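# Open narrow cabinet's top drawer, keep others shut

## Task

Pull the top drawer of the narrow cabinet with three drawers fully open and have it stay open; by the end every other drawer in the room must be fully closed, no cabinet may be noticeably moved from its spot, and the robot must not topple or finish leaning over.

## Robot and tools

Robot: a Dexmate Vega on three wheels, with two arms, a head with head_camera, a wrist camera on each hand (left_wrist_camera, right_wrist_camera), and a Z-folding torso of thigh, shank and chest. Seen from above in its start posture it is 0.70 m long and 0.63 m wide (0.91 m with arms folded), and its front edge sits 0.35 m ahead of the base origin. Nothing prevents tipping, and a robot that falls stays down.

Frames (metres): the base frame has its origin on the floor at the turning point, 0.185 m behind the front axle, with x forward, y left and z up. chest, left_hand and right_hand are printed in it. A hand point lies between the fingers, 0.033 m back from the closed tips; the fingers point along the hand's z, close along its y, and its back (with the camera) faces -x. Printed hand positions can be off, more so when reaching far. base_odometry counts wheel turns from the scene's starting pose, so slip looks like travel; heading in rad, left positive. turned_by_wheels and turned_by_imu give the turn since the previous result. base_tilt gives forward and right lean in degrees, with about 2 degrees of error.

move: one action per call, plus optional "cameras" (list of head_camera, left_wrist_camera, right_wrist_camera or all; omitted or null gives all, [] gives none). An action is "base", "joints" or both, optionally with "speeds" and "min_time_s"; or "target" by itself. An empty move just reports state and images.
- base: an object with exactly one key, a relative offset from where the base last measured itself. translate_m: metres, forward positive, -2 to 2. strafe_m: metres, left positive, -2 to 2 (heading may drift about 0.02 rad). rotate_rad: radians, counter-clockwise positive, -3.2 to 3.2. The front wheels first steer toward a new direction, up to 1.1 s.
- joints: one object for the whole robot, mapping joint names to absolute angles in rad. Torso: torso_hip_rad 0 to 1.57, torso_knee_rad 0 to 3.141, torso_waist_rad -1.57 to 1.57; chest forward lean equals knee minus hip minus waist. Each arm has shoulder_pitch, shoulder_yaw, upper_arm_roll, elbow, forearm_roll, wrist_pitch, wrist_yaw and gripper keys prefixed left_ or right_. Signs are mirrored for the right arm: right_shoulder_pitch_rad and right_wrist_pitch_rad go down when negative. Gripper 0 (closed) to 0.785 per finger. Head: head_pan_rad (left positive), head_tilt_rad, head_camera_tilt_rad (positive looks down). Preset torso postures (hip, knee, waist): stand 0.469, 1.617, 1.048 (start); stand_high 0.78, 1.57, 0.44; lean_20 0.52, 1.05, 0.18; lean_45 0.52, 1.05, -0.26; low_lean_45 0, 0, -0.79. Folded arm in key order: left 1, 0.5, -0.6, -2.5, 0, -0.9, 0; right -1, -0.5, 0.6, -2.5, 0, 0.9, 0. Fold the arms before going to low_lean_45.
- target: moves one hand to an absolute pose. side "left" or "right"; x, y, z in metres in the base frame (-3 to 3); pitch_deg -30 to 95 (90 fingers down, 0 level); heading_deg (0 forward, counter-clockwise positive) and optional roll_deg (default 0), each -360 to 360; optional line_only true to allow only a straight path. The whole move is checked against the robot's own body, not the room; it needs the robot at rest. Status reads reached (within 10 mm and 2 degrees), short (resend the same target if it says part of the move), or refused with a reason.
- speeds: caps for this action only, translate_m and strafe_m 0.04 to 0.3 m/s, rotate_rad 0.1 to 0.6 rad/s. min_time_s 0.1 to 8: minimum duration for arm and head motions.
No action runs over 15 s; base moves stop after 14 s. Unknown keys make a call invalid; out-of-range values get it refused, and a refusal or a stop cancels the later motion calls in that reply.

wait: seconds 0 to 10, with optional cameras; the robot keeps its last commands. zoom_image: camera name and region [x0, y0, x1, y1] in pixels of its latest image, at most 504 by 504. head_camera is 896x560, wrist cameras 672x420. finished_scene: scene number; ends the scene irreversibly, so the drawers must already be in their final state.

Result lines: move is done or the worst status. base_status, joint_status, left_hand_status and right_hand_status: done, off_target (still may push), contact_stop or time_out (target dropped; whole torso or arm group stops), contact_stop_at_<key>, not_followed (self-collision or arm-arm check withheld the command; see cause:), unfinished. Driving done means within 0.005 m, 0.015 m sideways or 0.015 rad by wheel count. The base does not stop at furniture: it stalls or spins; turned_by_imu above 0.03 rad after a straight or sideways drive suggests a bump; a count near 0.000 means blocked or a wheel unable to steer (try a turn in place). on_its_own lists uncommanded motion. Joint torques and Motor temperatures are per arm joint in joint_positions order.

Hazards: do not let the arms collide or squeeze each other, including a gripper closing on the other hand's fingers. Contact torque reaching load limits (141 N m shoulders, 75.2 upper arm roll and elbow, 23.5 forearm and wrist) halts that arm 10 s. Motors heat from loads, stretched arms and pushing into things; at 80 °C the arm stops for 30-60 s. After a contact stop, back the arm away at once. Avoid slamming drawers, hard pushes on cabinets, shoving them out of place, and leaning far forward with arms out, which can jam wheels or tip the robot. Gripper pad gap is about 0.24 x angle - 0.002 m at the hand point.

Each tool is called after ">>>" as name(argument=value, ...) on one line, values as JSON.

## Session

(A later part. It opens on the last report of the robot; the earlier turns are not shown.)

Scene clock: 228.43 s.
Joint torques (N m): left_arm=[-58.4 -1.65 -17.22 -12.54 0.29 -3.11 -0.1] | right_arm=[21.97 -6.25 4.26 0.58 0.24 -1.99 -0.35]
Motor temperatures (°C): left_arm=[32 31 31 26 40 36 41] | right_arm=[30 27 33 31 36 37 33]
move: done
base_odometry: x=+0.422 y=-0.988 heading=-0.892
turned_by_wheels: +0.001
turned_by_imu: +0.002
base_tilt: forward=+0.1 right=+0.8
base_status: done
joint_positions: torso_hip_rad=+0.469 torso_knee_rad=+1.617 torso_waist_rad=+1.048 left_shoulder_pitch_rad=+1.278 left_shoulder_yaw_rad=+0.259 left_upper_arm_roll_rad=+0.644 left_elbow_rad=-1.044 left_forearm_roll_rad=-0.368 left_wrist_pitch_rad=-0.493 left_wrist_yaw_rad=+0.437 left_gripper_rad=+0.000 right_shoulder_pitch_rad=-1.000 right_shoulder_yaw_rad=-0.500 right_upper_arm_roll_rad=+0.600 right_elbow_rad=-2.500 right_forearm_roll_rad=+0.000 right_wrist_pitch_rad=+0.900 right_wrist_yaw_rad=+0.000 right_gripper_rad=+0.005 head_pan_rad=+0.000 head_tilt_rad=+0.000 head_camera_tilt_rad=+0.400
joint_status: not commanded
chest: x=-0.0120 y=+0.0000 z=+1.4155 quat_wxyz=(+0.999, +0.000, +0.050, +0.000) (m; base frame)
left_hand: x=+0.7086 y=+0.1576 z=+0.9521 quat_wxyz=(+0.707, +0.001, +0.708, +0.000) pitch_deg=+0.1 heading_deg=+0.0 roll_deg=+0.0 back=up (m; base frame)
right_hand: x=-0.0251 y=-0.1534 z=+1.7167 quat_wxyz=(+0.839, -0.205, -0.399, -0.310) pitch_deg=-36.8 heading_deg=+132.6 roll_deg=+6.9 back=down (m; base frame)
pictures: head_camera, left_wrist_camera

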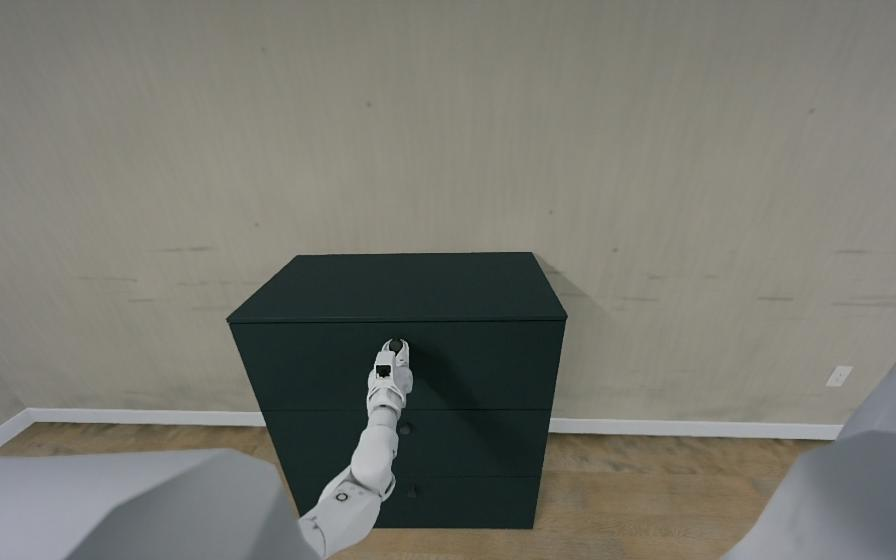

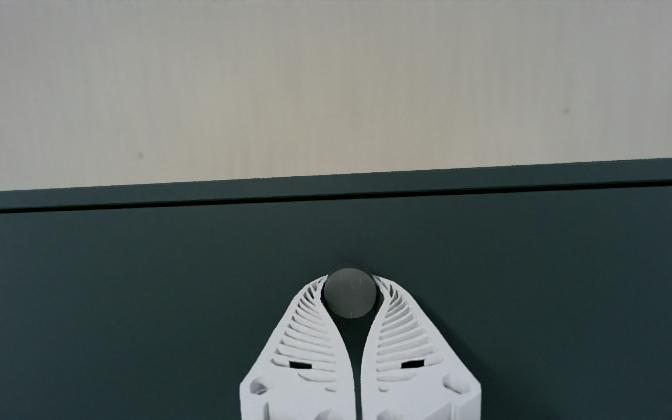

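>>> move(joints={"left_gripper_rad": 0.3}, cameras=["left_wrist_camera"])

>>> move(base={"translate_m": -0.1}, speeds={"translate_m": 0.06}, cameras=["head_camera", "left_wrist_camera"])

Scene clock: 229.50 s.
Joint torques (N m): left_arm=[-32.36 -1.38 -10.82 -7.33 0.6 -2.33 -0.35] | right_arm=[21.01 -7.25 4.44 1.63 0.43 -2.86 -0.46]
Motor temperatures (°C): left_arm=[33 31 31 26 40 36 41] | right_arm=[30 27 33 31 36 37 33]
move: done
base_odometry: x=+0.422 y=-0.988 heading=-0.893
turned_by_wheels: +0.000
turned_by_imu: -0.001
base_tilt: forward=+0.1 right=+0.7
base_status: not commanded
joint_positions: torso_hip_rad=+0.469 torso_knee_rad=+1.617 torso_waist_rad=+1.048 left_shoulder_pitch_rad=+1.277 left_shoulder_yaw_rad=+0.259 left_upper_arm_roll_rad=+0.644 left_elbow_rad=-1.044 left_forearm_roll_rad=-0.368 left_wrist_pitch_rad=-0.493 left_wrist_yaw_rad=+0.437 left_gripper_rad=+0.300 right_shoulder_pitch_rad=-1.000 right_shoulder_yaw_rad=-0.500 right_upper_arm_roll_rad=+0.600 right_elbow_rad=-2.500 right_forearm_roll_rad=+0.000 right_wrist_pitch_rad=+0.900 right_wrist_yaw_rad=+0.000 right_gripper_rad=+0.005 head_pan_rad=+0.000 head_tilt_rad=+0.000 head_camera_tilt_rad=+0.400
joint_status: all done
chest: x=-0.0114 y=+0.0000 z=+1.4155 quat_wxyz=(+0.999, +0.000, +0.050, +0.000) (m; base frame)
left_hand: x=+0.7095 y=+0.1579 z=+0.9525 quat_wxyz=(+0.707, +0.000, +0.707, +0.000) pitch_deg=+0.0 heading_deg=+0.0 roll_deg=+0.0 back=up (m; base frame)
right_hand: x=-0.0242 y=-0.1534 z=+1.7167 quat_wxyz=(+0.839, -0.205, -0.398, -0.310) pitch_deg=-36.8 heading_deg=+132.5 roll_deg=+6.9 back=down (m; base frame)
pictures: left_wrist_camera

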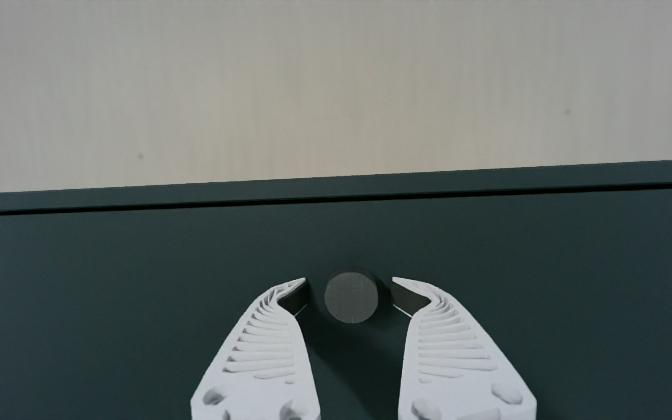

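Scene clock: 231.77 s.
Joint torques (N m): left_arm=[-23.93 -2.32 -8.02 -7.24 1.05 -2.29 -0.39] | right_arm=[22.03 -7.69 4.73 1.91 0.22 -2.32 -0.34]
Motor temperatures (°C): left_arm=[33 31 31 27 40 36 41] | right_arm=[30 27 33 31 36 37 33]
move: done
base_odometry: x=+0.360 y=-0.910 heading=-0.894
turned_by_wheels: -0.001
turned_by_imu: -0.002
base_tilt: forward=+0.0 right=+0.8
base_status: done
joint_positions: torso_hip_rad=+0.469 torso_knee_rad=+1.617 torso_waist_rad=+1.048 left_shoulder_pitch_rad=+1.277 left_shoulder_yaw_rad=+0.259 left_upper_arm_roll_rad=+0.643 left_elbow_rad=-1.044 left_forearm_roll_rad=-0.368 left_wrist_pitch_rad=-0.493 left_wrist_yaw_rad=+0.437 left_gripper_rad=+0.300 right_shoulder_pitch_rad=-1.000 right_shoulder_yaw_rad=-0.500 right_upper_arm_roll_rad=+0.600 right_elbow_rad=-2.500 right_forearm_roll_rad=+0.000 right_wrist_pitch_rad=+0.900 right_wrist_yaw_rad=+0.000 right_gripper_rad=+0.005 head_pan_rad=+0.000 head_tilt_rad=+0.000 head_camera_tilt_rad=+0.400
joint_status: not commanded
chest: x=-0.0112 y=+0.0000 z=+1.4155 quat_wxyz=(+0.999, +0.000, +0.050, +0.000) (m; base frame)
left_hand: x=+0.7098 y=+0.1580 z=+0.9527 quat_wxyz=(+0.707, +0.000, +0.707, +0.000) pitch_deg=+0.0 heading_deg=+0.0 roll_deg=+0.0 back=up (m; base frame)
right_hand: x=-0.0240 y=-0.1534 z=+1.7167 quat_wxyz=(+0.839, -0.205, -0.398, -0.310) pitch_deg=-36.8 heading_deg=+132.5 roll_deg=+7.0 back=down (m; base frame)
pictures: head_camera, left_wrist_camera

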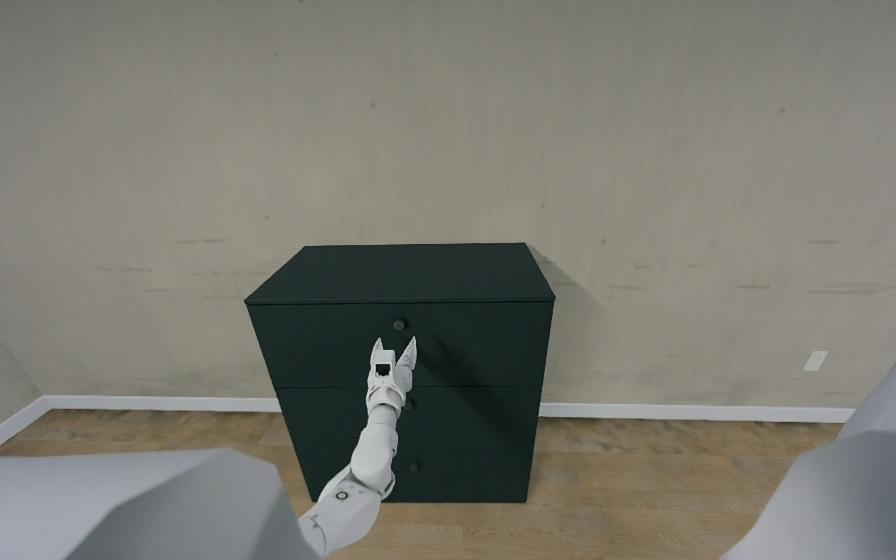

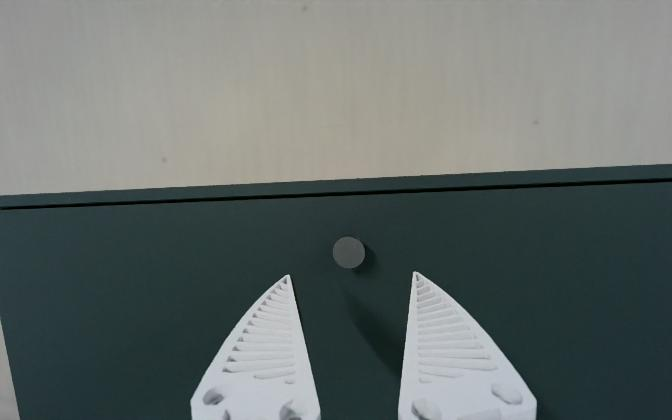

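>>> move(base={"translate_m": -0.35}, cameras=[])

>>> move(joints={"left_shoulder_pitch_rad": 1, "left_shoulder_yaw_rad": 0.5, "left_upper_arm_roll_rad": -0.6, "left_elbow_rad": -2.5, "left_forearm_roll_rad": 0, "left_wrist_pitch_rad": -0.9, "left_wrist_yaw_rad": 0, "left_gripper_rad": 0.0}, cameras=[])

>>> move(base={"rotate_rad": -1.62}, joints={"head_camera_tilt_rad": 0.2}, cameras=["head_camera"])

Scene clock: 235.20 s.
Joint torques (N m): left_arm=[-23.54 -1.6 -7.68 -5.67 1.09 -2.77 -0.14] | right_arm=[21.14 -6.63 4.74 1.55 0.36 -2.4 -0.36]
Motor temperatures (°C): left_arm=[33 31 31 27 40 36 41] | right_arm=[30 27 33 31 36 37 33]
move: done
base_odometry: x=+0.140 y=-0.638 heading=-0.893
turned_by_wheels: +0.001
turned_by_imu: +0.004
base_tilt: forward=+0.1 right=+0.8
base_status: done
joint_positions: torso_hip_rad=+0.469 torso_knee_rad=+1.617 torso_waist_rad=+1.048 left_shoulder_pitch_rad=+1.277 left_shoulder_yaw_rad=+0.259 left_upper_arm_roll_rad=+0.643 left_elbow_rad=-1.044 left_forearm_roll_rad=-0.368 left_wrist_pitch_rad=-0.493 left_wrist_yaw_rad=+0.437 left_gripper_rad=+0.300 right_shoulder_pitch_rad=-1.000 right_shoulder_yaw_rad=-0.500 right_upper_arm_roll_rad=+0.600 right_elbow_rad=-2.500 right_forearm_roll_rad=+0.000 right_wrist_pitch_rad=+0.900 right_wrist_yaw_rad=+0.000 right_gripper_rad=+0.005 head_pan_rad=+0.000 head_tilt_rad=+0.000 head_camera_tilt_rad=+0.400
joint_status: not commanded
chest: x=-0.0112 y=+0.0000 z=+1.4155 quat_wxyz=(+0.999, +0.000, +0.050, +0.000) (m; base frame)
left_hand: x=+0.7098 y=+0.1580 z=+0.9527 quat_wxyz=(+0.707, +0.000, +0.707, +0.000) pitch_deg=+0.0 heading_deg=+0.0 roll_deg=+0.0 back=up (m; base frame)
right_hand: x=-0.0239 y=-0.1534 z=+1.7167 quat_wxyz=(+0.839, -0.205, -0.398, -0.310) pitch_deg=-36.8 heading_deg=+132.5 roll_deg=+7.0 back=down (m; base frame)
pictures: none
No camera images: "cameras" was empty.

Scene clock: 241.33 s.
Joint torques (N m): left_arm=[-15.49 9.46 -5.07 0.58 -0.24 2.81 -0.23] | right_arm=[20.99 -6.47 4.48 1.72 0.25 -3.58 -0.63]
Motor temperatures (°C): left_arm=[33 31 31 26 40 36 41] | right_arm=[30 27 33 31 36 37 33]
move: done
base_odometry: x=+0.140 y=-0.638 heading=-0.893
turned_by_wheels: +0.000
turned_by_imu: +0.000
base_tilt: forward=+0.1 right=+0.8
base_status: not commanded
joint_positions: torso_hip_rad=+0.469 torso_knee_rad=+1.617 torso_waist_rad=+1.048 left_shoulder_pitch_rad=+1.001 left_shoulder_yaw_rad=+0.499 left_upper_arm_roll_rad=-0.596 left_elbow_rad=-2.496 left_forearm_roll_rad=-0.001 left_wrist_pitch_rad=-0.899 left_wrist_yaw_rad=+0.001 left_gripper_rad=+0.000 right_shoulder_pitch_rad=-1.000 right_shoulder_yaw_rad=-0.500 right_upper_arm_roll_rad=+0.600 right_elbow_rad=-2.500 right_forearm_roll_rad=+0.000 right_wrist_pitch_rad=+0.900 right_wrist_yaw_rad=+0.000 right_gripper_rad=+0.005 head_pan_rad=+0.000 head_tilt_rad=+0.000 head_camera_tilt_rad=+0.400
joint_status: all done
chest: x=-0.0112 y=+0.0000 z=+1.4155 quat_wxyz=(+0.999, +0.000, +0.050, +0.000) (m; base frame)
left_hand: x=-0.0222 y=+0.1552 z=+1.7183 quat_wxyz=(+0.841, +0.203, -0.396, +0.308) pitch_deg=-37.2 heading_deg=-132.7 roll_deg=-7.1 back=down (m; base frame)
right_hand: x=-0.0239 y=-0.1534 z=+1.7167 quat_wxyz=(+0.839, -0.205, -0.398, -0.310) pitch_deg=-36.8 heading_deg=+132.5 roll_deg=+7.0 back=down (m; base frame)
pictures: none
No camera images: "cameras" was empty.

Scene clock: 245.60 s.
Joint torques (N m): left_arm=[-17.75 5.71 -4.81 1.58 -0.26 2.31 -0.05] | right_arm=[21.61 -7.37 4.59 2.14 0.33 -2.39 -0.45]
Motor temperatures (°C): left_arm=[32 31 31 26 40 36 41] | right_arm=[30 27 33 31 36 37 33]
move: done
base_odometry: x=+0.142 y=-0.638 heading=-2.517
turned_by_wheels: -1.624
turned_by_imu: -1.612
base_tilt: forward=+0.1 right=+0.7
base_status: done
joint_positions: torso_hip_rad=+0.469 torso_knee_rad=+1.617 torso_waist_rad=+1.048 left_shoulder_pitch_rad=+1.000 left_shoulder_yaw_rad=+0.500 left_upper_arm_roll_rad=-0.600 left_elbow_rad=-2.500 left_forearm_roll_rad=+0.000 left_wrist_pitch_rad=-0.900 left_wrist_yaw_rad=+0.000 left_gripper_rad=+0.000 right_shoulder_pitch_rad=-1.000 right_shoulder_yaw_rad=-0.500 right_upper_arm_roll_rad=+0.600 right_elbow_rad=-2.500 right_forearm_roll_rad=+0.000 right_wrist_pitch_rad=+0.900 right_wrist_yaw_rad=+0.000 right_gripper_rad=+0.005 head_pan_rad=+0.000 head_tilt_rad=+0.000 head_camera_tilt_rad=+0.200
joint_status: all done
chest: x=-0.0112 y=+0.0000 z=+1.4155 quat_wxyz=(+0.999, +0.000, +0.050, +0.000) (m; base frame)
left_hand: x=-0.0239 y=+0.1533 z=+1.7167 quat_wxyz=(+0.839, +0.205, -0.398, +0.310) pitch_deg=-36.8 heading_deg=-132.5 roll_deg=-6.9 back=down (m; base frame)
right_hand: x=-0.0239 y=-0.1534 z=+1.7167 quat_wxyz=(+0.839, -0.205, -0.398, -0.310) pitch_deg=-36.8 heading_deg=+132.5 roll_deg=+7.0 back=down (m; base frame)
pictures: head_camera

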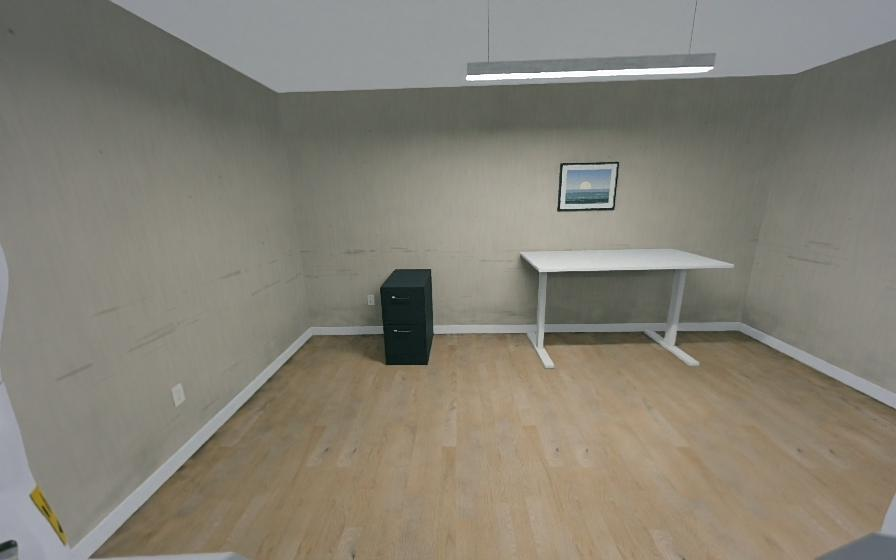

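>>> move(base={"translate_m": 1.5}, joints={"head_camera_tilt_rad": 0.4}, cameras=["head_camera"])

>>> zoom_image(camera="head_camera", region=[250, 250, 430, 450])

Scene clock: 252.70 s.
Joint torques (N m): left_arm=[-15.78 6.65 -4.16 0.93 -0.35 2.82 -0.12] | right_arm=[22.32 -6.78 4.83 2.14 0.4 -2.69 -0.42]
Motor temperatures (°C): left_arm=[32 31 31 26 40 36 41] | right_arm=[30 27 33 31 36 37 33]
move: done
base_odometry: x=-1.075 y=-1.515 heading=-2.518
turned_by_wheels: -0.001
turned_by_imu: -0.004
base_tilt: forward=+0.0 right=+0.7
base_status: done
joint_positions: torso_hip_rad=+0.469 torso_knee_rad=+1.617 torso_waist_rad=+1.048 left_shoulder_pitch_rad=+1.000 left_shoulder_yaw_rad=+0.500 left_upper_arm_roll_rad=-0.600 left_elbow_rad=-2.500 left_forearm_roll_rad=+0.000 left_wrist_pitch_rad=-0.900 left_wrist_yaw_rad=+0.000 left_gripper_rad=+0.000 right_shoulder_pitch_rad=-1.000 right_shoulder_yaw_rad=-0.500 right_upper_arm_roll_rad=+0.600 right_elbow_rad=-2.500 right_forearm_roll_rad=+0.000 right_wrist_pitch_rad=+0.900 right_wrist_yaw_rad=+0.000 right_gripper_rad=+0.005 head_pan_rad=+0.000 head_tilt_rad=+0.000 head_camera_tilt_rad=+0.400
joint_status: all done
chest: x=-0.0111 y=+0.0000 z=+1.4155 quat_wxyz=(+0.999, +0.000, +0.050, +0.000) (m; base frame)
left_hand: x=-0.0239 y=+0.1532 z=+1.7166 quat_wxyz=(+0.839, +0.205, -0.398, +0.310) pitch_deg=-36.8 heading_deg=-132.5 roll_deg=-6.9 back=down (m; base frame)
right_hand: x=-0.0239 y=-0.1534 z=+1.7167 quat_wxyz=(+0.839, -0.205, -0.398, -0.310) pitch_deg=-36.8 heading_deg=+132.5 roll_deg=+7.0 back=down (m; base frame)
pictures: head_camera

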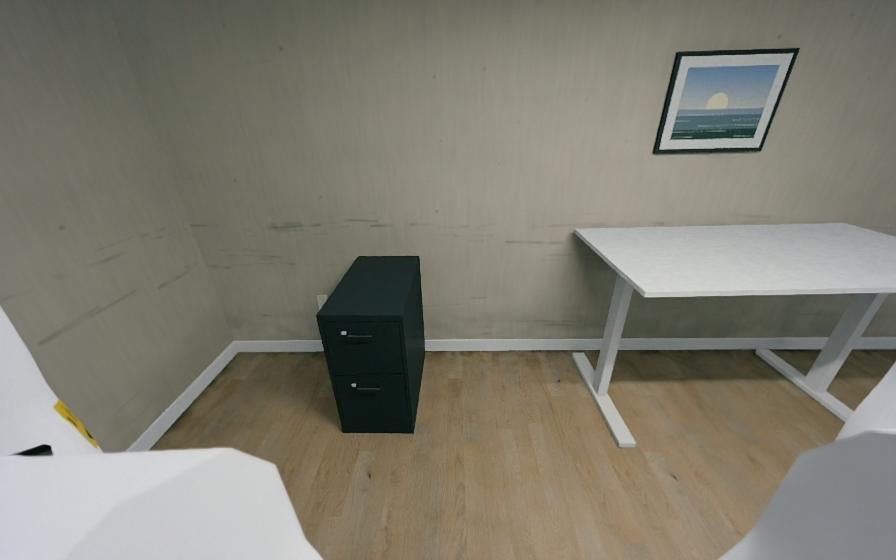

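Scaled by 2.520 from the camera's 896x560 image, which has a finer 960x600 frame.

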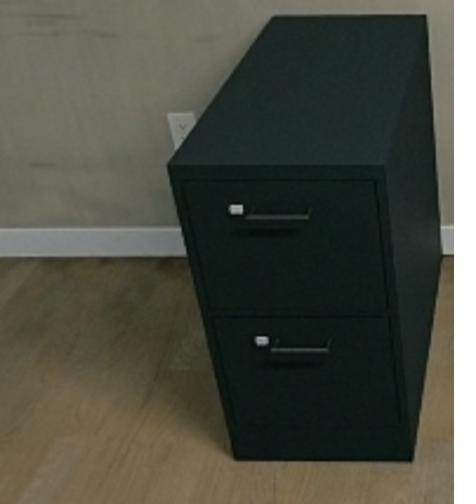

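>>> move(base={"strafe_m": 0.22}, cameras=[])

>>> move(base={"translate_m": 0.35}, speeds={"translate_m": 0.15}, cameras=["head_camera"])

>>> move(target={"side": "left", "x": 0.5, "y": 0.21, "z": 0.9, "pitch_deg": 40, "heading_deg": 0, "roll_deg": 0}, cameras=["head_camera", "left_wrist_camera"])

Scene clock: 255.70 s.
Joint torques (N m): left_arm=[-16.78 6.74 -3.47 1.08 -0.32 2.12 -0.17] | right_arm=[20.73 -7.88 3.85 1.62 0.26 -2.92 -0.31]
Motor temperatures (°C): left_arm=[32 31 31 26 40 36 41] | right_arm=[30 27 33 31 36 37 33]
move: done
base_odometry: x=-0.947 y=-1.693 heading=-2.515
turned_by_wheels: +0.003
turned_by_imu: -0.004
base_tilt: forward=+0.1 right=+0.8
base_status: done
joint_positions: torso_hip_rad=+0.469 torso_knee_rad=+1.617 torso_waist_rad=+1.048 left_shoulder_pitch_rad=+1.000 left_shoulder_yaw_rad=+0.500 left_upper_arm_roll_rad=-0.600 left_elbow_rad=-2.500 left_forearm_roll_rad=+0.000 left_wrist_pitch_rad=-0.900 left_wrist_yaw_rad=+0.000 left_gripper_rad=+0.000 right_shoulder_pitch_rad=-1.000 right_shoulder_yaw_rad=-0.500 right_upper_arm_roll_rad=+0.600 right_elbow_rad=-2.500 right_forearm_roll_rad=+0.000 right_wrist_pitch_rad=+0.900 right_wrist_yaw_rad=+0.000 right_gripper_rad=+0.005 head_pan_rad=+0.000 head_tilt_rad=+0.000 head_camera_tilt_rad=+0.400
joint_status: not commanded
chest: x=-0.0112 y=+0.0000 z=+1.4155 quat_wxyz=(+0.999, +0.000, +0.050, +0.000) (m; base frame)
left_hand: x=-0.0240 y=+0.1532 z=+1.7166 quat_wxyz=(+0.839, +0.205, -0.398, +0.310) pitch_deg=-36.8 heading_deg=-132.5 roll_deg=-6.9 back=down (m; base frame)
right_hand: x=-0.0240 y=-0.1534 z=+1.7167 quat_wxyz=(+0.839, -0.205, -0.398, -0.310) pitch_deg=-36.8 heading_deg=+132.5 roll_deg=+7.0 back=down (m; base frame)
pictures: none
No camera images: "cameras" was empty.

Scene clock: 259.73 s.
Joint torques (N m): left_arm=[-15.6 7.25 -3.81 0.61 -0.36 2.8 -0.13] | right_arm=[21.11 -7.11 4.43 2.16 0.17 -2.32 -0.45]
Motor temperatures (°C): left_arm=[32 31 31 26 40 36 41] | right_arm=[30 27 33 31 36 37 33]
move: done
base_odometry: x=-1.230 y=-1.899 heading=-2.515
turned_by_wheels: +0.000
turned_by_imu: +0.001
base_tilt: forward=+0.0 right=+0.8
base_status: done
joint_positions: torso_hip_rad=+0.469 torso_knee_rad=+1.617 torso_waist_rad=+1.048 left_shoulder_pitch_rad=+1.000 left_shoulder_yaw_rad=+0.500 left_upper_arm_roll_rad=-0.600 left_elbow_rad=-2.500 left_forearm_roll_rad=+0.000 left_wrist_pitch_rad=-0.900 left_wrist_yaw_rad=+0.000 left_gripper_rad=+0.000 right_shoulder_pitch_rad=-1.000 right_shoulder_yaw_rad=-0.500 right_upper_arm_roll_rad=+0.600 right_elbow_rad=-2.500 right_forearm_roll_rad=+0.000 right_wrist_pitch_rad=+0.900 right_wrist_yaw_rad=+0.000 right_gripper_rad=+0.005 head_pan_rad=+0.000 head_tilt_rad=+0.000 head_camera_tilt_rad=+0.400
joint_status: not commanded
chest: x=-0.0111 y=+0.0000 z=+1.4155 quat_wxyz=(+0.999, +0.000, +0.050, +0.000) (m; base frame)
left_hand: x=-0.0239 y=+0.1532 z=+1.7166 quat_wxyz=(+0.839, +0.205, -0.398, +0.310) pitch_deg=-36.8 heading_deg=-132.5 roll_deg=-6.9 back=down (m; base frame)
right_hand: x=-0.0239 y=-0.1534 z=+1.7167 quat_wxyz=(+0.839, -0.205, -0.398, -0.310) pitch_deg=-36.8 heading_deg=+132.5 roll_deg=+7.0 back=down (m; base frame)
pictures: head_camera

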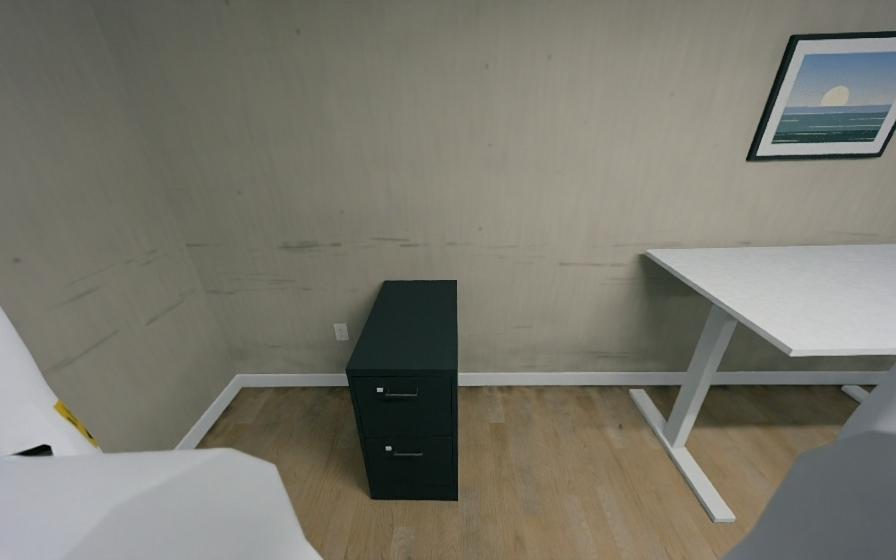

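Scene clock: 265.37 s.
Joint torques (N m): left_arm=[-5.46 7.6 -7.1 -5.18 0.83 -1.75 0.19] | right_arm=[21.64 -6.71 4.21 2.34 0.22 -2.03 -0.28]
Motor temperatures (°C): left_arm=[32 31 31 26 40 35 41] | right_arm=[30 27 33 31 36 37 33]
move: done
base_odometry: x=-1.230 y=-1.899 heading=-2.515
turned_by_wheels: +0.000
turned_by_imu: +0.000
base_tilt: forward=+0.0 right=+0.7
base_status: not commanded
joint_positions: torso_hip_rad=+0.469 torso_knee_rad=+1.617 torso_waist_rad=+1.048 left_shoulder_pitch_rad=+1.622 left_shoulder_yaw_rad=+0.997 left_upper_arm_roll_rad=+0.512 left_elbow_rad=-2.280 left_forearm_roll_rad=-1.250 left_wrist_pitch_rad=+0.380 left_wrist_yaw_rad=+0.939 left_gripper_rad=+0.000 right_shoulder_pitch_rad=-1.000 right_shoulder_yaw_rad=-0.500 right_upper_arm_roll_rad=+0.600 right_elbow_rad=-2.500 right_forearm_roll_rad=+0.000 right_wrist_pitch_rad=+0.900 right_wrist_yaw_rad=+0.000 right_gripper_rad=+0.005 head_pan_rad=+0.000 head_tilt_rad=+0.000 head_camera_tilt_rad=+0.400
joint_status: not commanded
chest: x=-0.0111 y=+0.0000 z=+1.4155 quat_wxyz=(+0.999, +0.000, +0.050, +0.000) (m; base frame)
left_hand: x=+0.5038 y=+0.2097 z=+0.9043 quat_wxyz=(+0.427, -0.001, +0.904, -0.001) pitch_deg=+39.4 heading_deg=-0.1 roll_deg=-0.3 back=up (m; base frame)
left_hand_status: reached (checked arc [a long move; over the whole arc the hand travels 1.49 m to end 0.97 m from its start, up to 0.44 m off the straight line; left_wrist_pitch_rad turns most, 1.28 rad; on the way or at its end the hand turns up to 180 deg from its attitude at the start], planned for 4.3 s): 6 mm and 0.6 deg off.
right_hand: x=-0.0239 y=-0.1534 z=+1.7167 quat_wxyz=(+0.839, -0.205, -0.398, -0.310) pitch_deg=-36.8 heading_deg=+132.5 roll_deg=+7.0 back=down (m; base frame)
pictures: head_camera, left_wrist_camera

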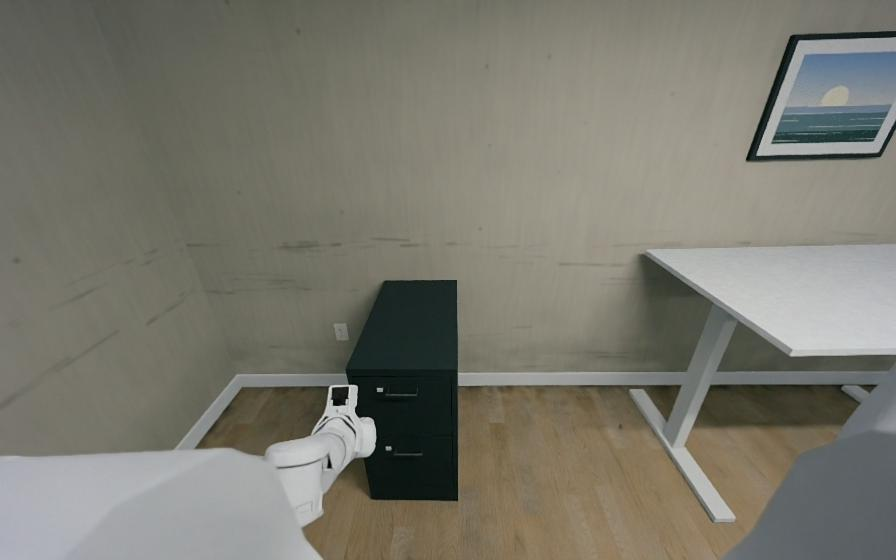

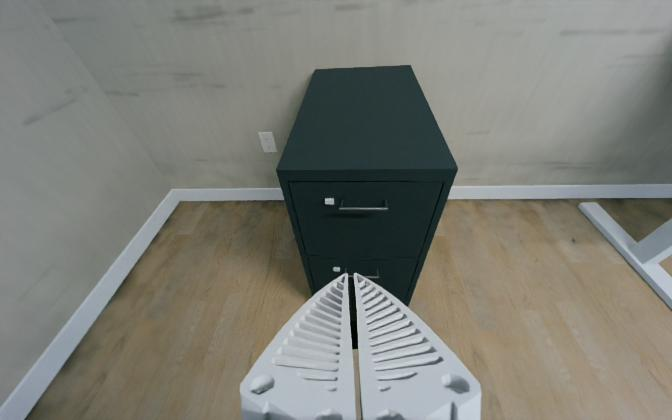

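>>> zoom_image(camera="left_wrist_camera", region=[270, 160, 470, 300])

>>> zoom_image(camera="head_camera", region=[340, 360, 470, 510])

Scaled by 2.520 from the camera's 672x420 image, which has a finer 960x600 frame.

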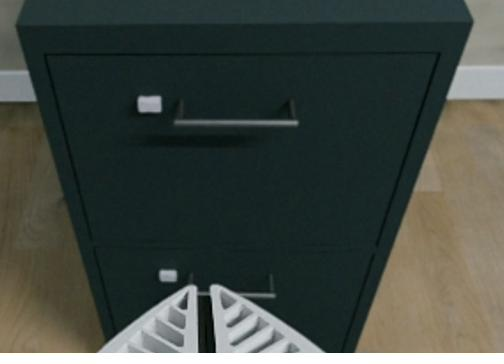

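Scaled by 3.360 from the camera's 896x560 image, which has a finer 960x600 frame.

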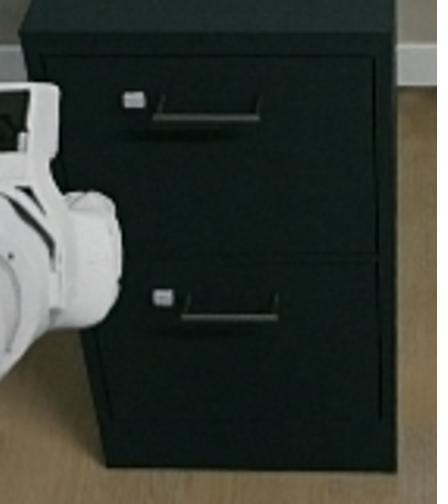

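>>> move(joints={"left_gripper_rad": 0.6}, cameras=[])

>>> move(target={"side": "left", "x": 0.56, "y": 0.2, "z": 0.72, "pitch_deg": 20, "heading_deg": 0, "roll_deg": 0}, cameras=["left_wrist_camera"])

>>> zoom_image(camera="left_wrist_camera", region=[240, 150, 480, 350])

Scene clock: 267.03 s.
Joint torques (N m): left_arm=[-5.93 8.67 -7.57 -4.67 1.16 -1.13 0.13] | right_arm=[22.55 -6.31 4.75 0.92 0.45 -3.25 -0.37]
Motor temperatures (°C): left_arm=[32 31 31 26 40 35 41] | right_arm=[30 27 33 31 36 37 33]
move: done
base_odometry: x=-1.230 y=-1.899 heading=-2.515
turned_by_wheels: +0.000
turned_by_imu: +0.000
base_tilt: forward=+0.0 right=+0.8
base_status: not commanded
joint_positions: torso_hip_rad=+0.469 torso_knee_rad=+1.617 torso_waist_rad=+1.048 left_shoulder_pitch_rad=+1.624 left_shoulder_yaw_rad=+0.998 left_upper_arm_roll_rad=+0.515 left_elbow_rad=-2.280 left_forearm_roll_rad=-1.254 left_wrist_pitch_rad=+0.384 left_wrist_yaw_rad=+0.942 left_gripper_rad=+0.600 right_shoulder_pitch_rad=-1.000 right_shoulder_yaw_rad=-0.500 right_upper_arm_roll_rad=+0.600 right_elbow_rad=-2.500 right_forearm_roll_rad=+0.000 right_wrist_pitch_rad=+0.900 right_wrist_yaw_rad=+0.000 right_gripper_rad=+0.005 head_pan_rad=+0.000 head_tilt_rad=+0.000 head_camera_tilt_rad=+0.400
joint_status: all done
chest: x=-0.0111 y=+0.0000 z=+1.4155 quat_wxyz=(+0.999, +0.000, +0.050, +0.000) (m; base frame)
left_hand: x=+0.5002 y=+0.2100 z=+0.9002 quat_wxyz=(+0.423, +0.000, +0.906, +0.000) pitch_deg=+40.0 heading_deg=+0.0 roll_deg=+0.0 back=up (m; base frame)
right_hand: x=-0.0239 y=-0.1534 z=+1.7167 quat_wxyz=(+0.839, -0.205, -0.398, -0.310) pitch_deg=-36.8 heading_deg=+132.5 roll_deg=+7.0 back=down (m; base frame)
pictures: none
No camera images: "cameras" was empty.

Scene clock: 273.70 s.
Joint torques (N m): left_arm=[-17.38 -1.63 -0.65 -3.03 0.94 -2.52 -0.52] | right_arm=[20.35 -5.82 4.14 1.43 0.18 -1.83 -0.28]
Motor temperatures (°C): left_arm=[32 31 31 26 40 35 41] | right_arm=[30 27 33 31 36 37 33]
move: done
base_odometry: x=-1.230 y=-1.899 heading=-2.515
turned_by_wheels: +0.000
turned_by_imu: +0.000
base_tilt: forward=+0.0 right=+0.7
base_status: not commanded
joint_positions: torso_hip_rad=+0.469 torso_knee_rad=+1.617 torso_waist_rad=+1.048 left_shoulder_pitch_rad=+1.394 left_shoulder_yaw_rad=+0.277 left_upper_arm_roll_rad=+0.817 left_elbow_rad=-0.724 left_forearm_roll_rad=-0.623 left_wrist_pitch_rad=-0.630 left_wrist_yaw_rad=+0.328 left_gripper_rad=+0.600 right_shoulder_pitch_rad=-1.000 right_shoulder_yaw_rad=-0.500 right_upper_arm_roll_rad=+0.600 right_elbow_rad=-2.500 right_forearm_roll_rad=+0.000 right_wrist_pitch_rad=+0.900 right_wrist_yaw_rad=+0.000 right_gripper_rad=+0.005 head_pan_rad=+0.000 head_tilt_rad=+0.000 head_camera_tilt_rad=+0.400
joint_status: not commanded
chest: x=-0.0111 y=+0.0000 z=+1.4155 quat_wxyz=(+0.999, +0.000, +0.050, +0.000) (m; base frame)
left_hand: x=+0.5599 y=+0.2004 z=+0.7199 quat_wxyz=(+0.573, +0.000, +0.819, +0.000) pitch_deg=+20.1 heading_deg=+0.0 roll_deg=+0.0 back=up (m; base frame)
left_hand_status: reached (straight line, planned for 5.4 s): 0 mm and 0.1 deg off.
right_hand: x=-0.0239 y=-0.1534 z=+1.7167 quat_wxyz=(+0.839, -0.205, -0.398, -0.310) pitch_deg=-36.8 heading_deg=+132.5 roll_deg=+7.0 back=down (m; base frame)
pictures: left_wrist_camera

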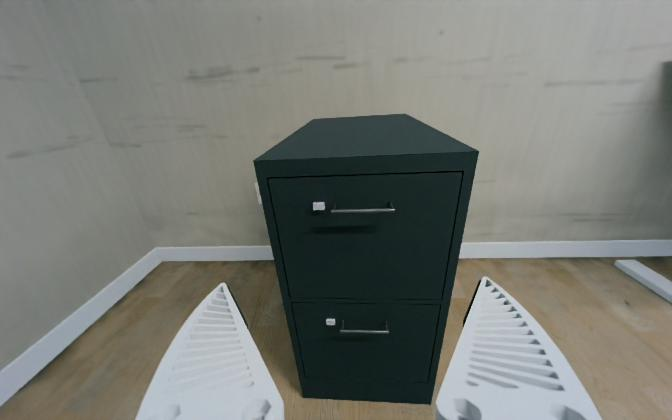

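Scaled by 2.100 from the camera's 672x420 image, which has a finer 960x600 frame.

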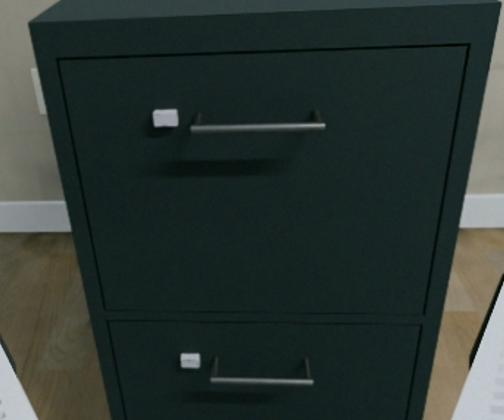

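>>> move(joints={"torso_hip_rad": 0.35, "torso_knee_rad": 1.1, "torso_waist_rad": 0.4, "left_shoulder_pitch_rad": 1.0}, cameras=[])

>>> move(target={"side": "left", "x": 0.52, "y": 0.165, "z": 0.82, "pitch_deg": 75, "heading_deg": 0, "roll_deg": 90}, cameras=["head_camera", "left_wrist_camera"])

Scene clock: 278.23 s.
Joint torques (N m): left_arm=[-22.59 -2.31 -1.96 -3.73 1.16 -2.36 -0.52] | right_arm=[18.97 -8.17 5.68 -0.04 0.48 -2.11 -0.58]
Motor temperatures (°C): left_arm=[32 31 31 26 40 36 41] | right_arm=[30 27 33 31 36 37 33]
move: done
base_odometry: x=-1.230 y=-1.899 heading=-2.515
turned_by_wheels: +0.000
turned_by_imu: +0.000
base_tilt: forward=+0.1 right=+0.8
base_status: not commanded
joint_positions: torso_hip_rad=+0.350 torso_knee_rad=+1.100 torso_waist_rad=+0.400 left_shoulder_pitch_rad=+1.001 left_shoulder_yaw_rad=+0.275 left_upper_arm_roll_rad=+0.817 left_elbow_rad=-0.720 left_forearm_roll_rad=-0.623 left_wrist_pitch_rad=-0.632 left_wrist_yaw_rad=+0.327 left_gripper_rad=+0.600 right_shoulder_pitch_rad=-1.000 right_shoulder_yaw_rad=-0.500 right_upper_arm_roll_rad=+0.600 right_elbow_rad=-2.500 right_forearm_roll_rad=+0.000 right_wrist_pitch_rad=+0.900 right_wrist_yaw_rad=+0.000 right_gripper_rad=+0.005 head_pan_rad=+0.000 head_tilt_rad=+0.000 head_camera_tilt_rad=+0.400
joint_status: all done
chest: x=-0.0253 y=+0.0000 z=+1.3034 quat_wxyz=(+0.985, +0.000, +0.174, +0.000) (m; base frame)
left_hand: x=+0.6390 y=+0.2002 z=+0.6962 quat_wxyz=(+0.630, +0.000, +0.776, +0.000) pitch_deg=+11.8 heading_deg=+0.0 roll_deg=+0.0 back=up (m; base frame)
right_hand: x=+0.0368 y=-0.1534 z=+1.5984 quat_wxyz=(+0.882, -0.242, -0.291, -0.282) pitch_deg=-45.6 heading_deg=+122.5 roll_deg=+22.1 back=down (m; base frame)
pictures: none
No camera images: "cameras" was empty.

Scene clock: 285.27 s.
Joint torques (N m): left_arm=[-30.35 4.08 -10.29 -2.57 1.78 0.12 -0.05] | right_arm=[20.07 -6.99 5.79 0.12 0.58 -2.25 -0.61]
Motor temperatures (°C): left_arm=[32 31 31 26 40 35 41] | right_arm=[30 27 33 31 36 37 33]
move: done
base_odometry: x=-1.230 y=-1.899 heading=-2.515
turned_by_wheels: +0.000
turned_by_imu: +0.000
base_tilt: forward=+0.1 right=+0.8
base_status: not commanded
joint_positions: torso_hip_rad=+0.350 torso_knee_rad=+1.100 torso_waist_rad=+0.400 left_shoulder_pitch_rad=+0.259 left_shoulder_yaw_rad=+0.803 left_upper_arm_roll_rad=+1.269 left_elbow_rad=-1.971 left_forearm_roll_rad=+0.468 left_wrist_pitch_rad=+1.097 left_wrist_yaw_rad=-1.344 left_gripper_rad=+0.600 right_shoulder_pitch_rad=-1.000 right_shoulder_yaw_rad=-0.500 right_upper_arm_roll_rad=+0.600 right_elbow_rad=-2.500 right_forearm_roll_rad=+0.000 right_wrist_pitch_rad=+0.900 right_wrist_yaw_rad=+0.000 right_gripper_rad=+0.005 head_pan_rad=+0.000 head_tilt_rad=+0.000 head_camera_tilt_rad=+0.400
joint_status: not commanded
chest: x=-0.0253 y=+0.0000 z=+1.3034 quat_wxyz=(+0.985, +0.000, +0.174, +0.000) (m; base frame)
left_hand: x=+0.5204 y=+0.1643 z=+0.8191 quat_wxyz=(+0.093, +0.702, +0.700, +0.092) pitch_deg=+75.0 heading_deg=-0.4 roll_deg=+89.7 (m; base frame)
left_hand_status: reached (checked arc [no straight line was possible; over the whole arc the hand travels 0.59 m to end 0.18 m from its start, up to 0.25 m off the straight line; left_wrist_pitch_rad turns most, 1.73 rad; on the way or at its end the hand turns up to 106 deg from its attitude at the start], planned for 5.8 s): 1 mm and 0.1 deg off.
right_hand: x=+0.0368 y=-0.1534 z=+1.5984 quat_wxyz=(+0.882, -0.242, -0.291, -0.282) pitch_deg=-45.6 heading_deg=+122.5 roll_deg=+22.1 back=down (m; base frame)
pictures: head_camera, left_wrist_camera

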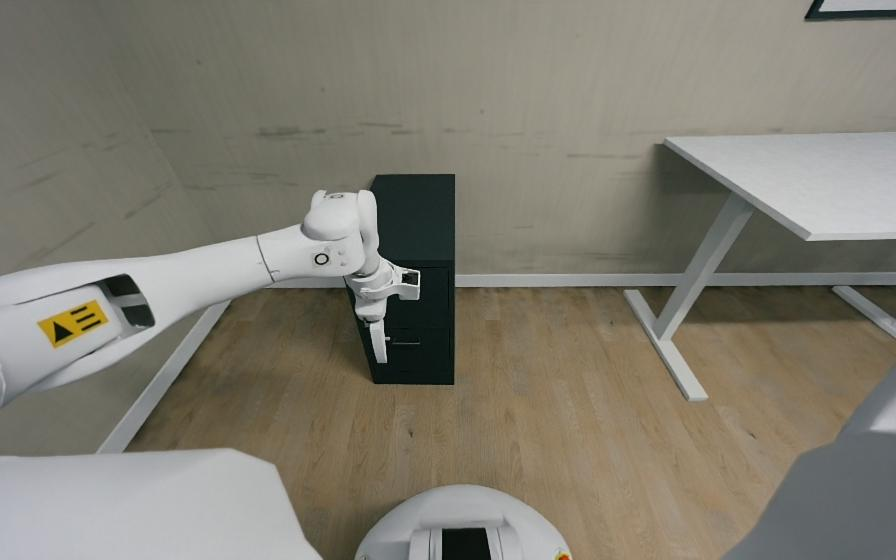

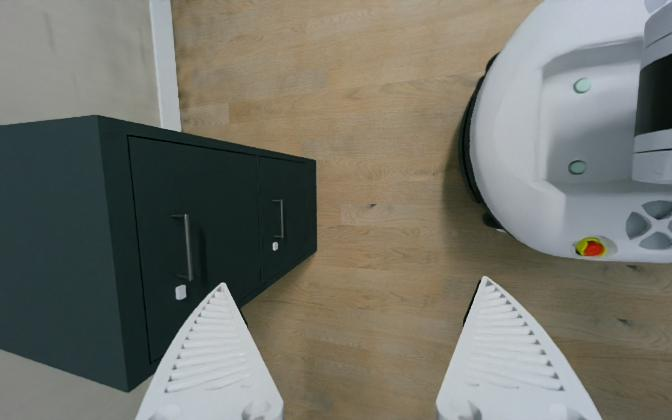

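>>> move(base={"translate_m": 0.22}, speeds={"translate_m": 0.1}, cameras=["head_camera", "left_wrist_camera"])

Scene clock: 289.00 s.
Joint torques (N m): left_arm=[-28.85 2.24 -10.46 -2.62 1.76 0.45 0.23] | right_arm=[20.51 -6.82 5.24 -0.41 0.63 -2.54 -0.68]
Motor temperatures (°C): left_arm=[32 31 31 26 40 35 41] | right_arm=[30 27 33 31 36 37 33]
move: done
base_odometry: x=-1.408 y=-2.029 heading=-2.516
turned_by_wheels: +0.000
turned_by_imu: -0.001
base_tilt: forward=+0.1 right=+0.7
base_status: done
joint_positions: torso_hip_rad=+0.350 torso_knee_rad=+1.100 torso_waist_rad=+0.400 left_shoulder_pitch_rad=+0.257 left_shoulder_yaw_rad=+0.804 left_upper_arm_roll_rad=+1.270 left_elbow_rad=-1.974 left_forearm_roll_rad=+0.471 left_wrist_pitch_rad=+1.101 left_wrist_yaw_rad=-1.348 left_gripper_rad=+0.600 right_shoulder_pitch_rad=-1.000 right_shoulder_yaw_rad=-0.500 right_upper_arm_roll_rad=+0.600 right_elbow_rad=-2.500 right_forearm_roll_rad=+0.000 right_wrist_pitch_rad=+0.900 right_wrist_yaw_rad=+0.000 right_gripper_rad=+0.005 head_pan_rad=+0.000 head_tilt_rad=+0.000 head_camera_tilt_rad=+0.400
joint_status: not commanded
chest: x=-0.0252 y=+0.0000 z=+1.3033 quat_wxyz=(+0.985, +0.000, +0.174, +0.000) (m; base frame)
left_hand: x=+0.5200 y=+0.1649 z=+0.8199 quat_wxyz=(+0.092, +0.701, +0.701, +0.092) pitch_deg=+75.0 heading_deg=+0.0 roll_deg=+90.0 (m; base frame)
right_hand: x=+0.0369 y=-0.1534 z=+1.5983 quat_wxyz=(+0.882, -0.242, -0.291, -0.282) pitch_deg=-45.6 heading_deg=+122.5 roll_deg=+22.1 back=down (m; base frame)
pictures: head_camera, left_wrist_camera

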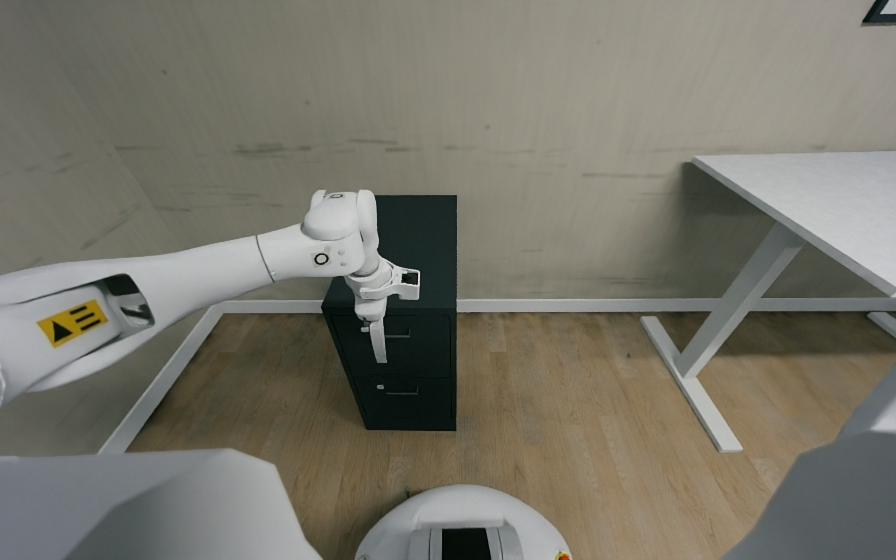

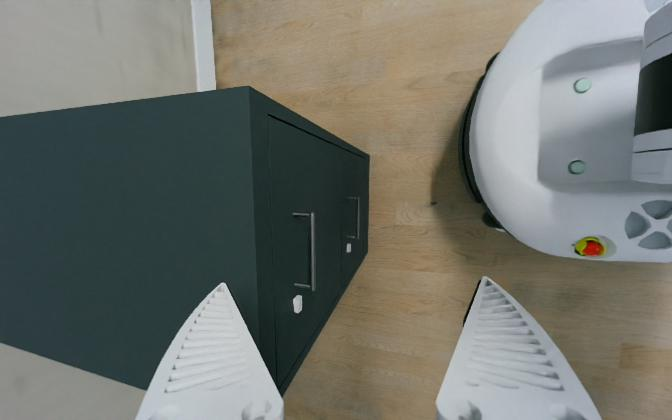

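>>> move(target={"side": "left", "x": 0.591, "y": 0.178, "z": 0.76, "pitch_deg": 78, "heading_deg": 0, "roll_deg": 90}, cameras=["head_camera", "left_wrist_camera"])

>>> move(joints={"left_gripper_rad": 0.14}, cameras=["left_wrist_camera"])

Scene clock: 293.20 s.
Joint torques (N m): left_arm=[-33.89 -2.45 -14.84 -1.61 1.04 -0.43 0.4] | right_arm=[20.29 -8.14 5.2 0.74 0.57 -2.1 -0.64]
Motor temperatures (°C): left_arm=[32 31 31 26 40 35 41] | right_arm=[30 27 33 31 36 37 33]
move: done
base_odometry: x=-1.408 y=-2.029 heading=-2.516
turned_by_wheels: +0.000
turned_by_imu: +0.000
base_tilt: forward=+0.1 right=+0.7
base_status: not commanded
joint_positions: torso_hip_rad=+0.350 torso_knee_rad=+1.100 torso_waist_rad=+0.400 left_shoulder_pitch_rad=+0.239 left_shoulder_yaw_rad=+0.594 left_upper_arm_roll_rad=+1.249 left_elbow_rad=-1.417 left_forearm_roll_rad=+0.372 left_wrist_pitch_rad=+0.763 left_wrist_yaw_rad=-1.220 left_gripper_rad=+0.600 right_shoulder_pitch_rad=-1.000 right_shoulder_yaw_rad=-0.500 right_upper_arm_roll_rad=+0.600 right_elbow_rad=-2.500 right_forearm_roll_rad=+0.000 right_wrist_pitch_rad=+0.900 right_wrist_yaw_rad=+0.000 right_gripper_rad=+0.005 head_pan_rad=+0.000 head_tilt_rad=+0.000 head_camera_tilt_rad=+0.400
joint_status: not commanded
chest: x=-0.0252 y=+0.0000 z=+1.3033 quat_wxyz=(+0.985, +0.000, +0.174, +0.000) (m; base frame)
left_hand: x=+0.5903 y=+0.1781 z=+0.7601 quat_wxyz=(+0.074, +0.703, +0.703, +0.074) pitch_deg=+78.0 heading_deg=+0.1 roll_deg=-89.9 (m; base frame)
left_hand_status: reached (straight line, planned for 2.1 s): 1 mm and 0.0 deg off.
right_hand: x=+0.0369 y=-0.1534 z=+1.5983 quat_wxyz=(+0.882, -0.242, -0.291, -0.282) pitch_deg=-45.6 heading_deg=+122.5 roll_deg=+22.1 back=down (m; base frame)
pictures: head_camera, left_wrist_camera

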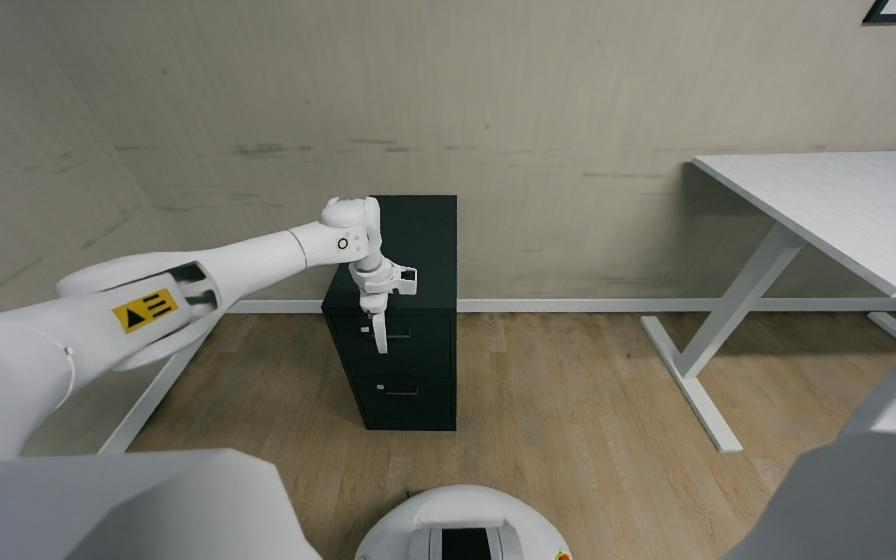

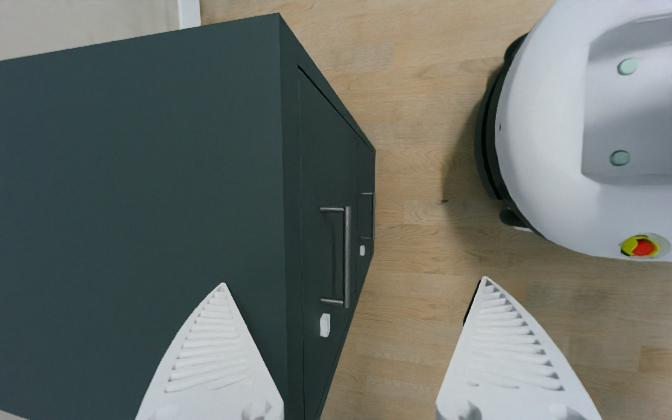

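Scene clock: 294.27 s.
Joint torques (N m): left_arm=[-22.71 -0.42 -9.25 -0.59 0.91 -0.25 -0.09] | right_arm=[20.99 -6.51 5.43 0.57 0.53 -2.37 -0.68]
Motor temperatures (°C): left_arm=[32 31 31 26 40 35 41] | right_arm=[30 27 33 31 36 37 33]
move: done
base_odometry: x=-1.408 y=-2.029 heading=-2.516
turned_by_wheels: +0.000
turned_by_imu: +0.000
base_tilt: forward=+0.1 right=+0.8
base_status: not commanded
joint_positions: torso_hip_rad=+0.350 torso_knee_rad=+1.100 torso_waist_rad=+0.400 left_shoulder_pitch_rad=+0.239 left_shoulder_yaw_rad=+0.592 left_upper_arm_roll_rad=+1.248 left_elbow_rad=-1.413 left_forearm_roll_rad=+0.372 left_wrist_pitch_rad=+0.761 left_wrist_yaw_rad=-1.219 left_gripper_rad=+0.140 right_shoulder_pitch_rad=-1.000 right_shoulder_yaw_rad=-0.500 right_upper_arm_roll_rad=+0.600 right_elbow_rad=-2.500 right_forearm_roll_rad=+0.000 right_wrist_pitch_rad=+0.900 right_wrist_yaw_rad=+0.000 right_gripper_rad=+0.005 head_pan_rad=+0.000 head_tilt_rad=+0.000 head_camera_tilt_rad=+0.400
joint_status: all done
chest: x=-0.0254 y=+0.0000 z=+1.3034 quat_wxyz=(+0.985, +0.000, +0.174, +0.000) (m; base frame)
left_hand: x=+0.5911 y=+0.1781 z=+0.7603 quat_wxyz=(+0.074, +0.703, +0.703, +0.074) pitch_deg=+78.0 heading_deg=+0.0 roll_deg=-90.0 (m; base frame)
right_hand: x=+0.0367 y=-0.1534 z=+1.5984 quat_wxyz=(+0.882, -0.242, -0.291, -0.282) pitch_deg=-45.6 heading_deg=+122.5 roll_deg=+22.0 back=down (m; base frame)
pictures: left_wrist_camera

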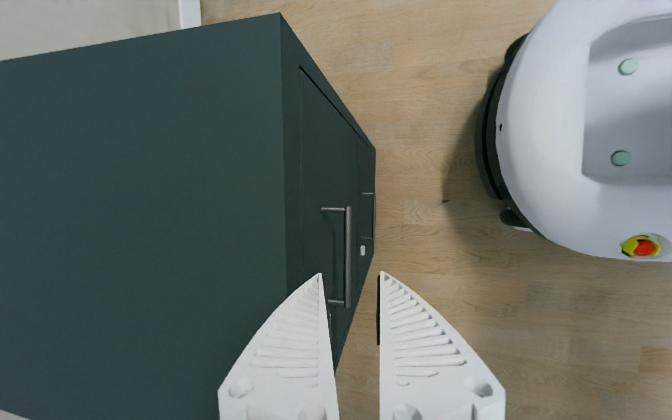

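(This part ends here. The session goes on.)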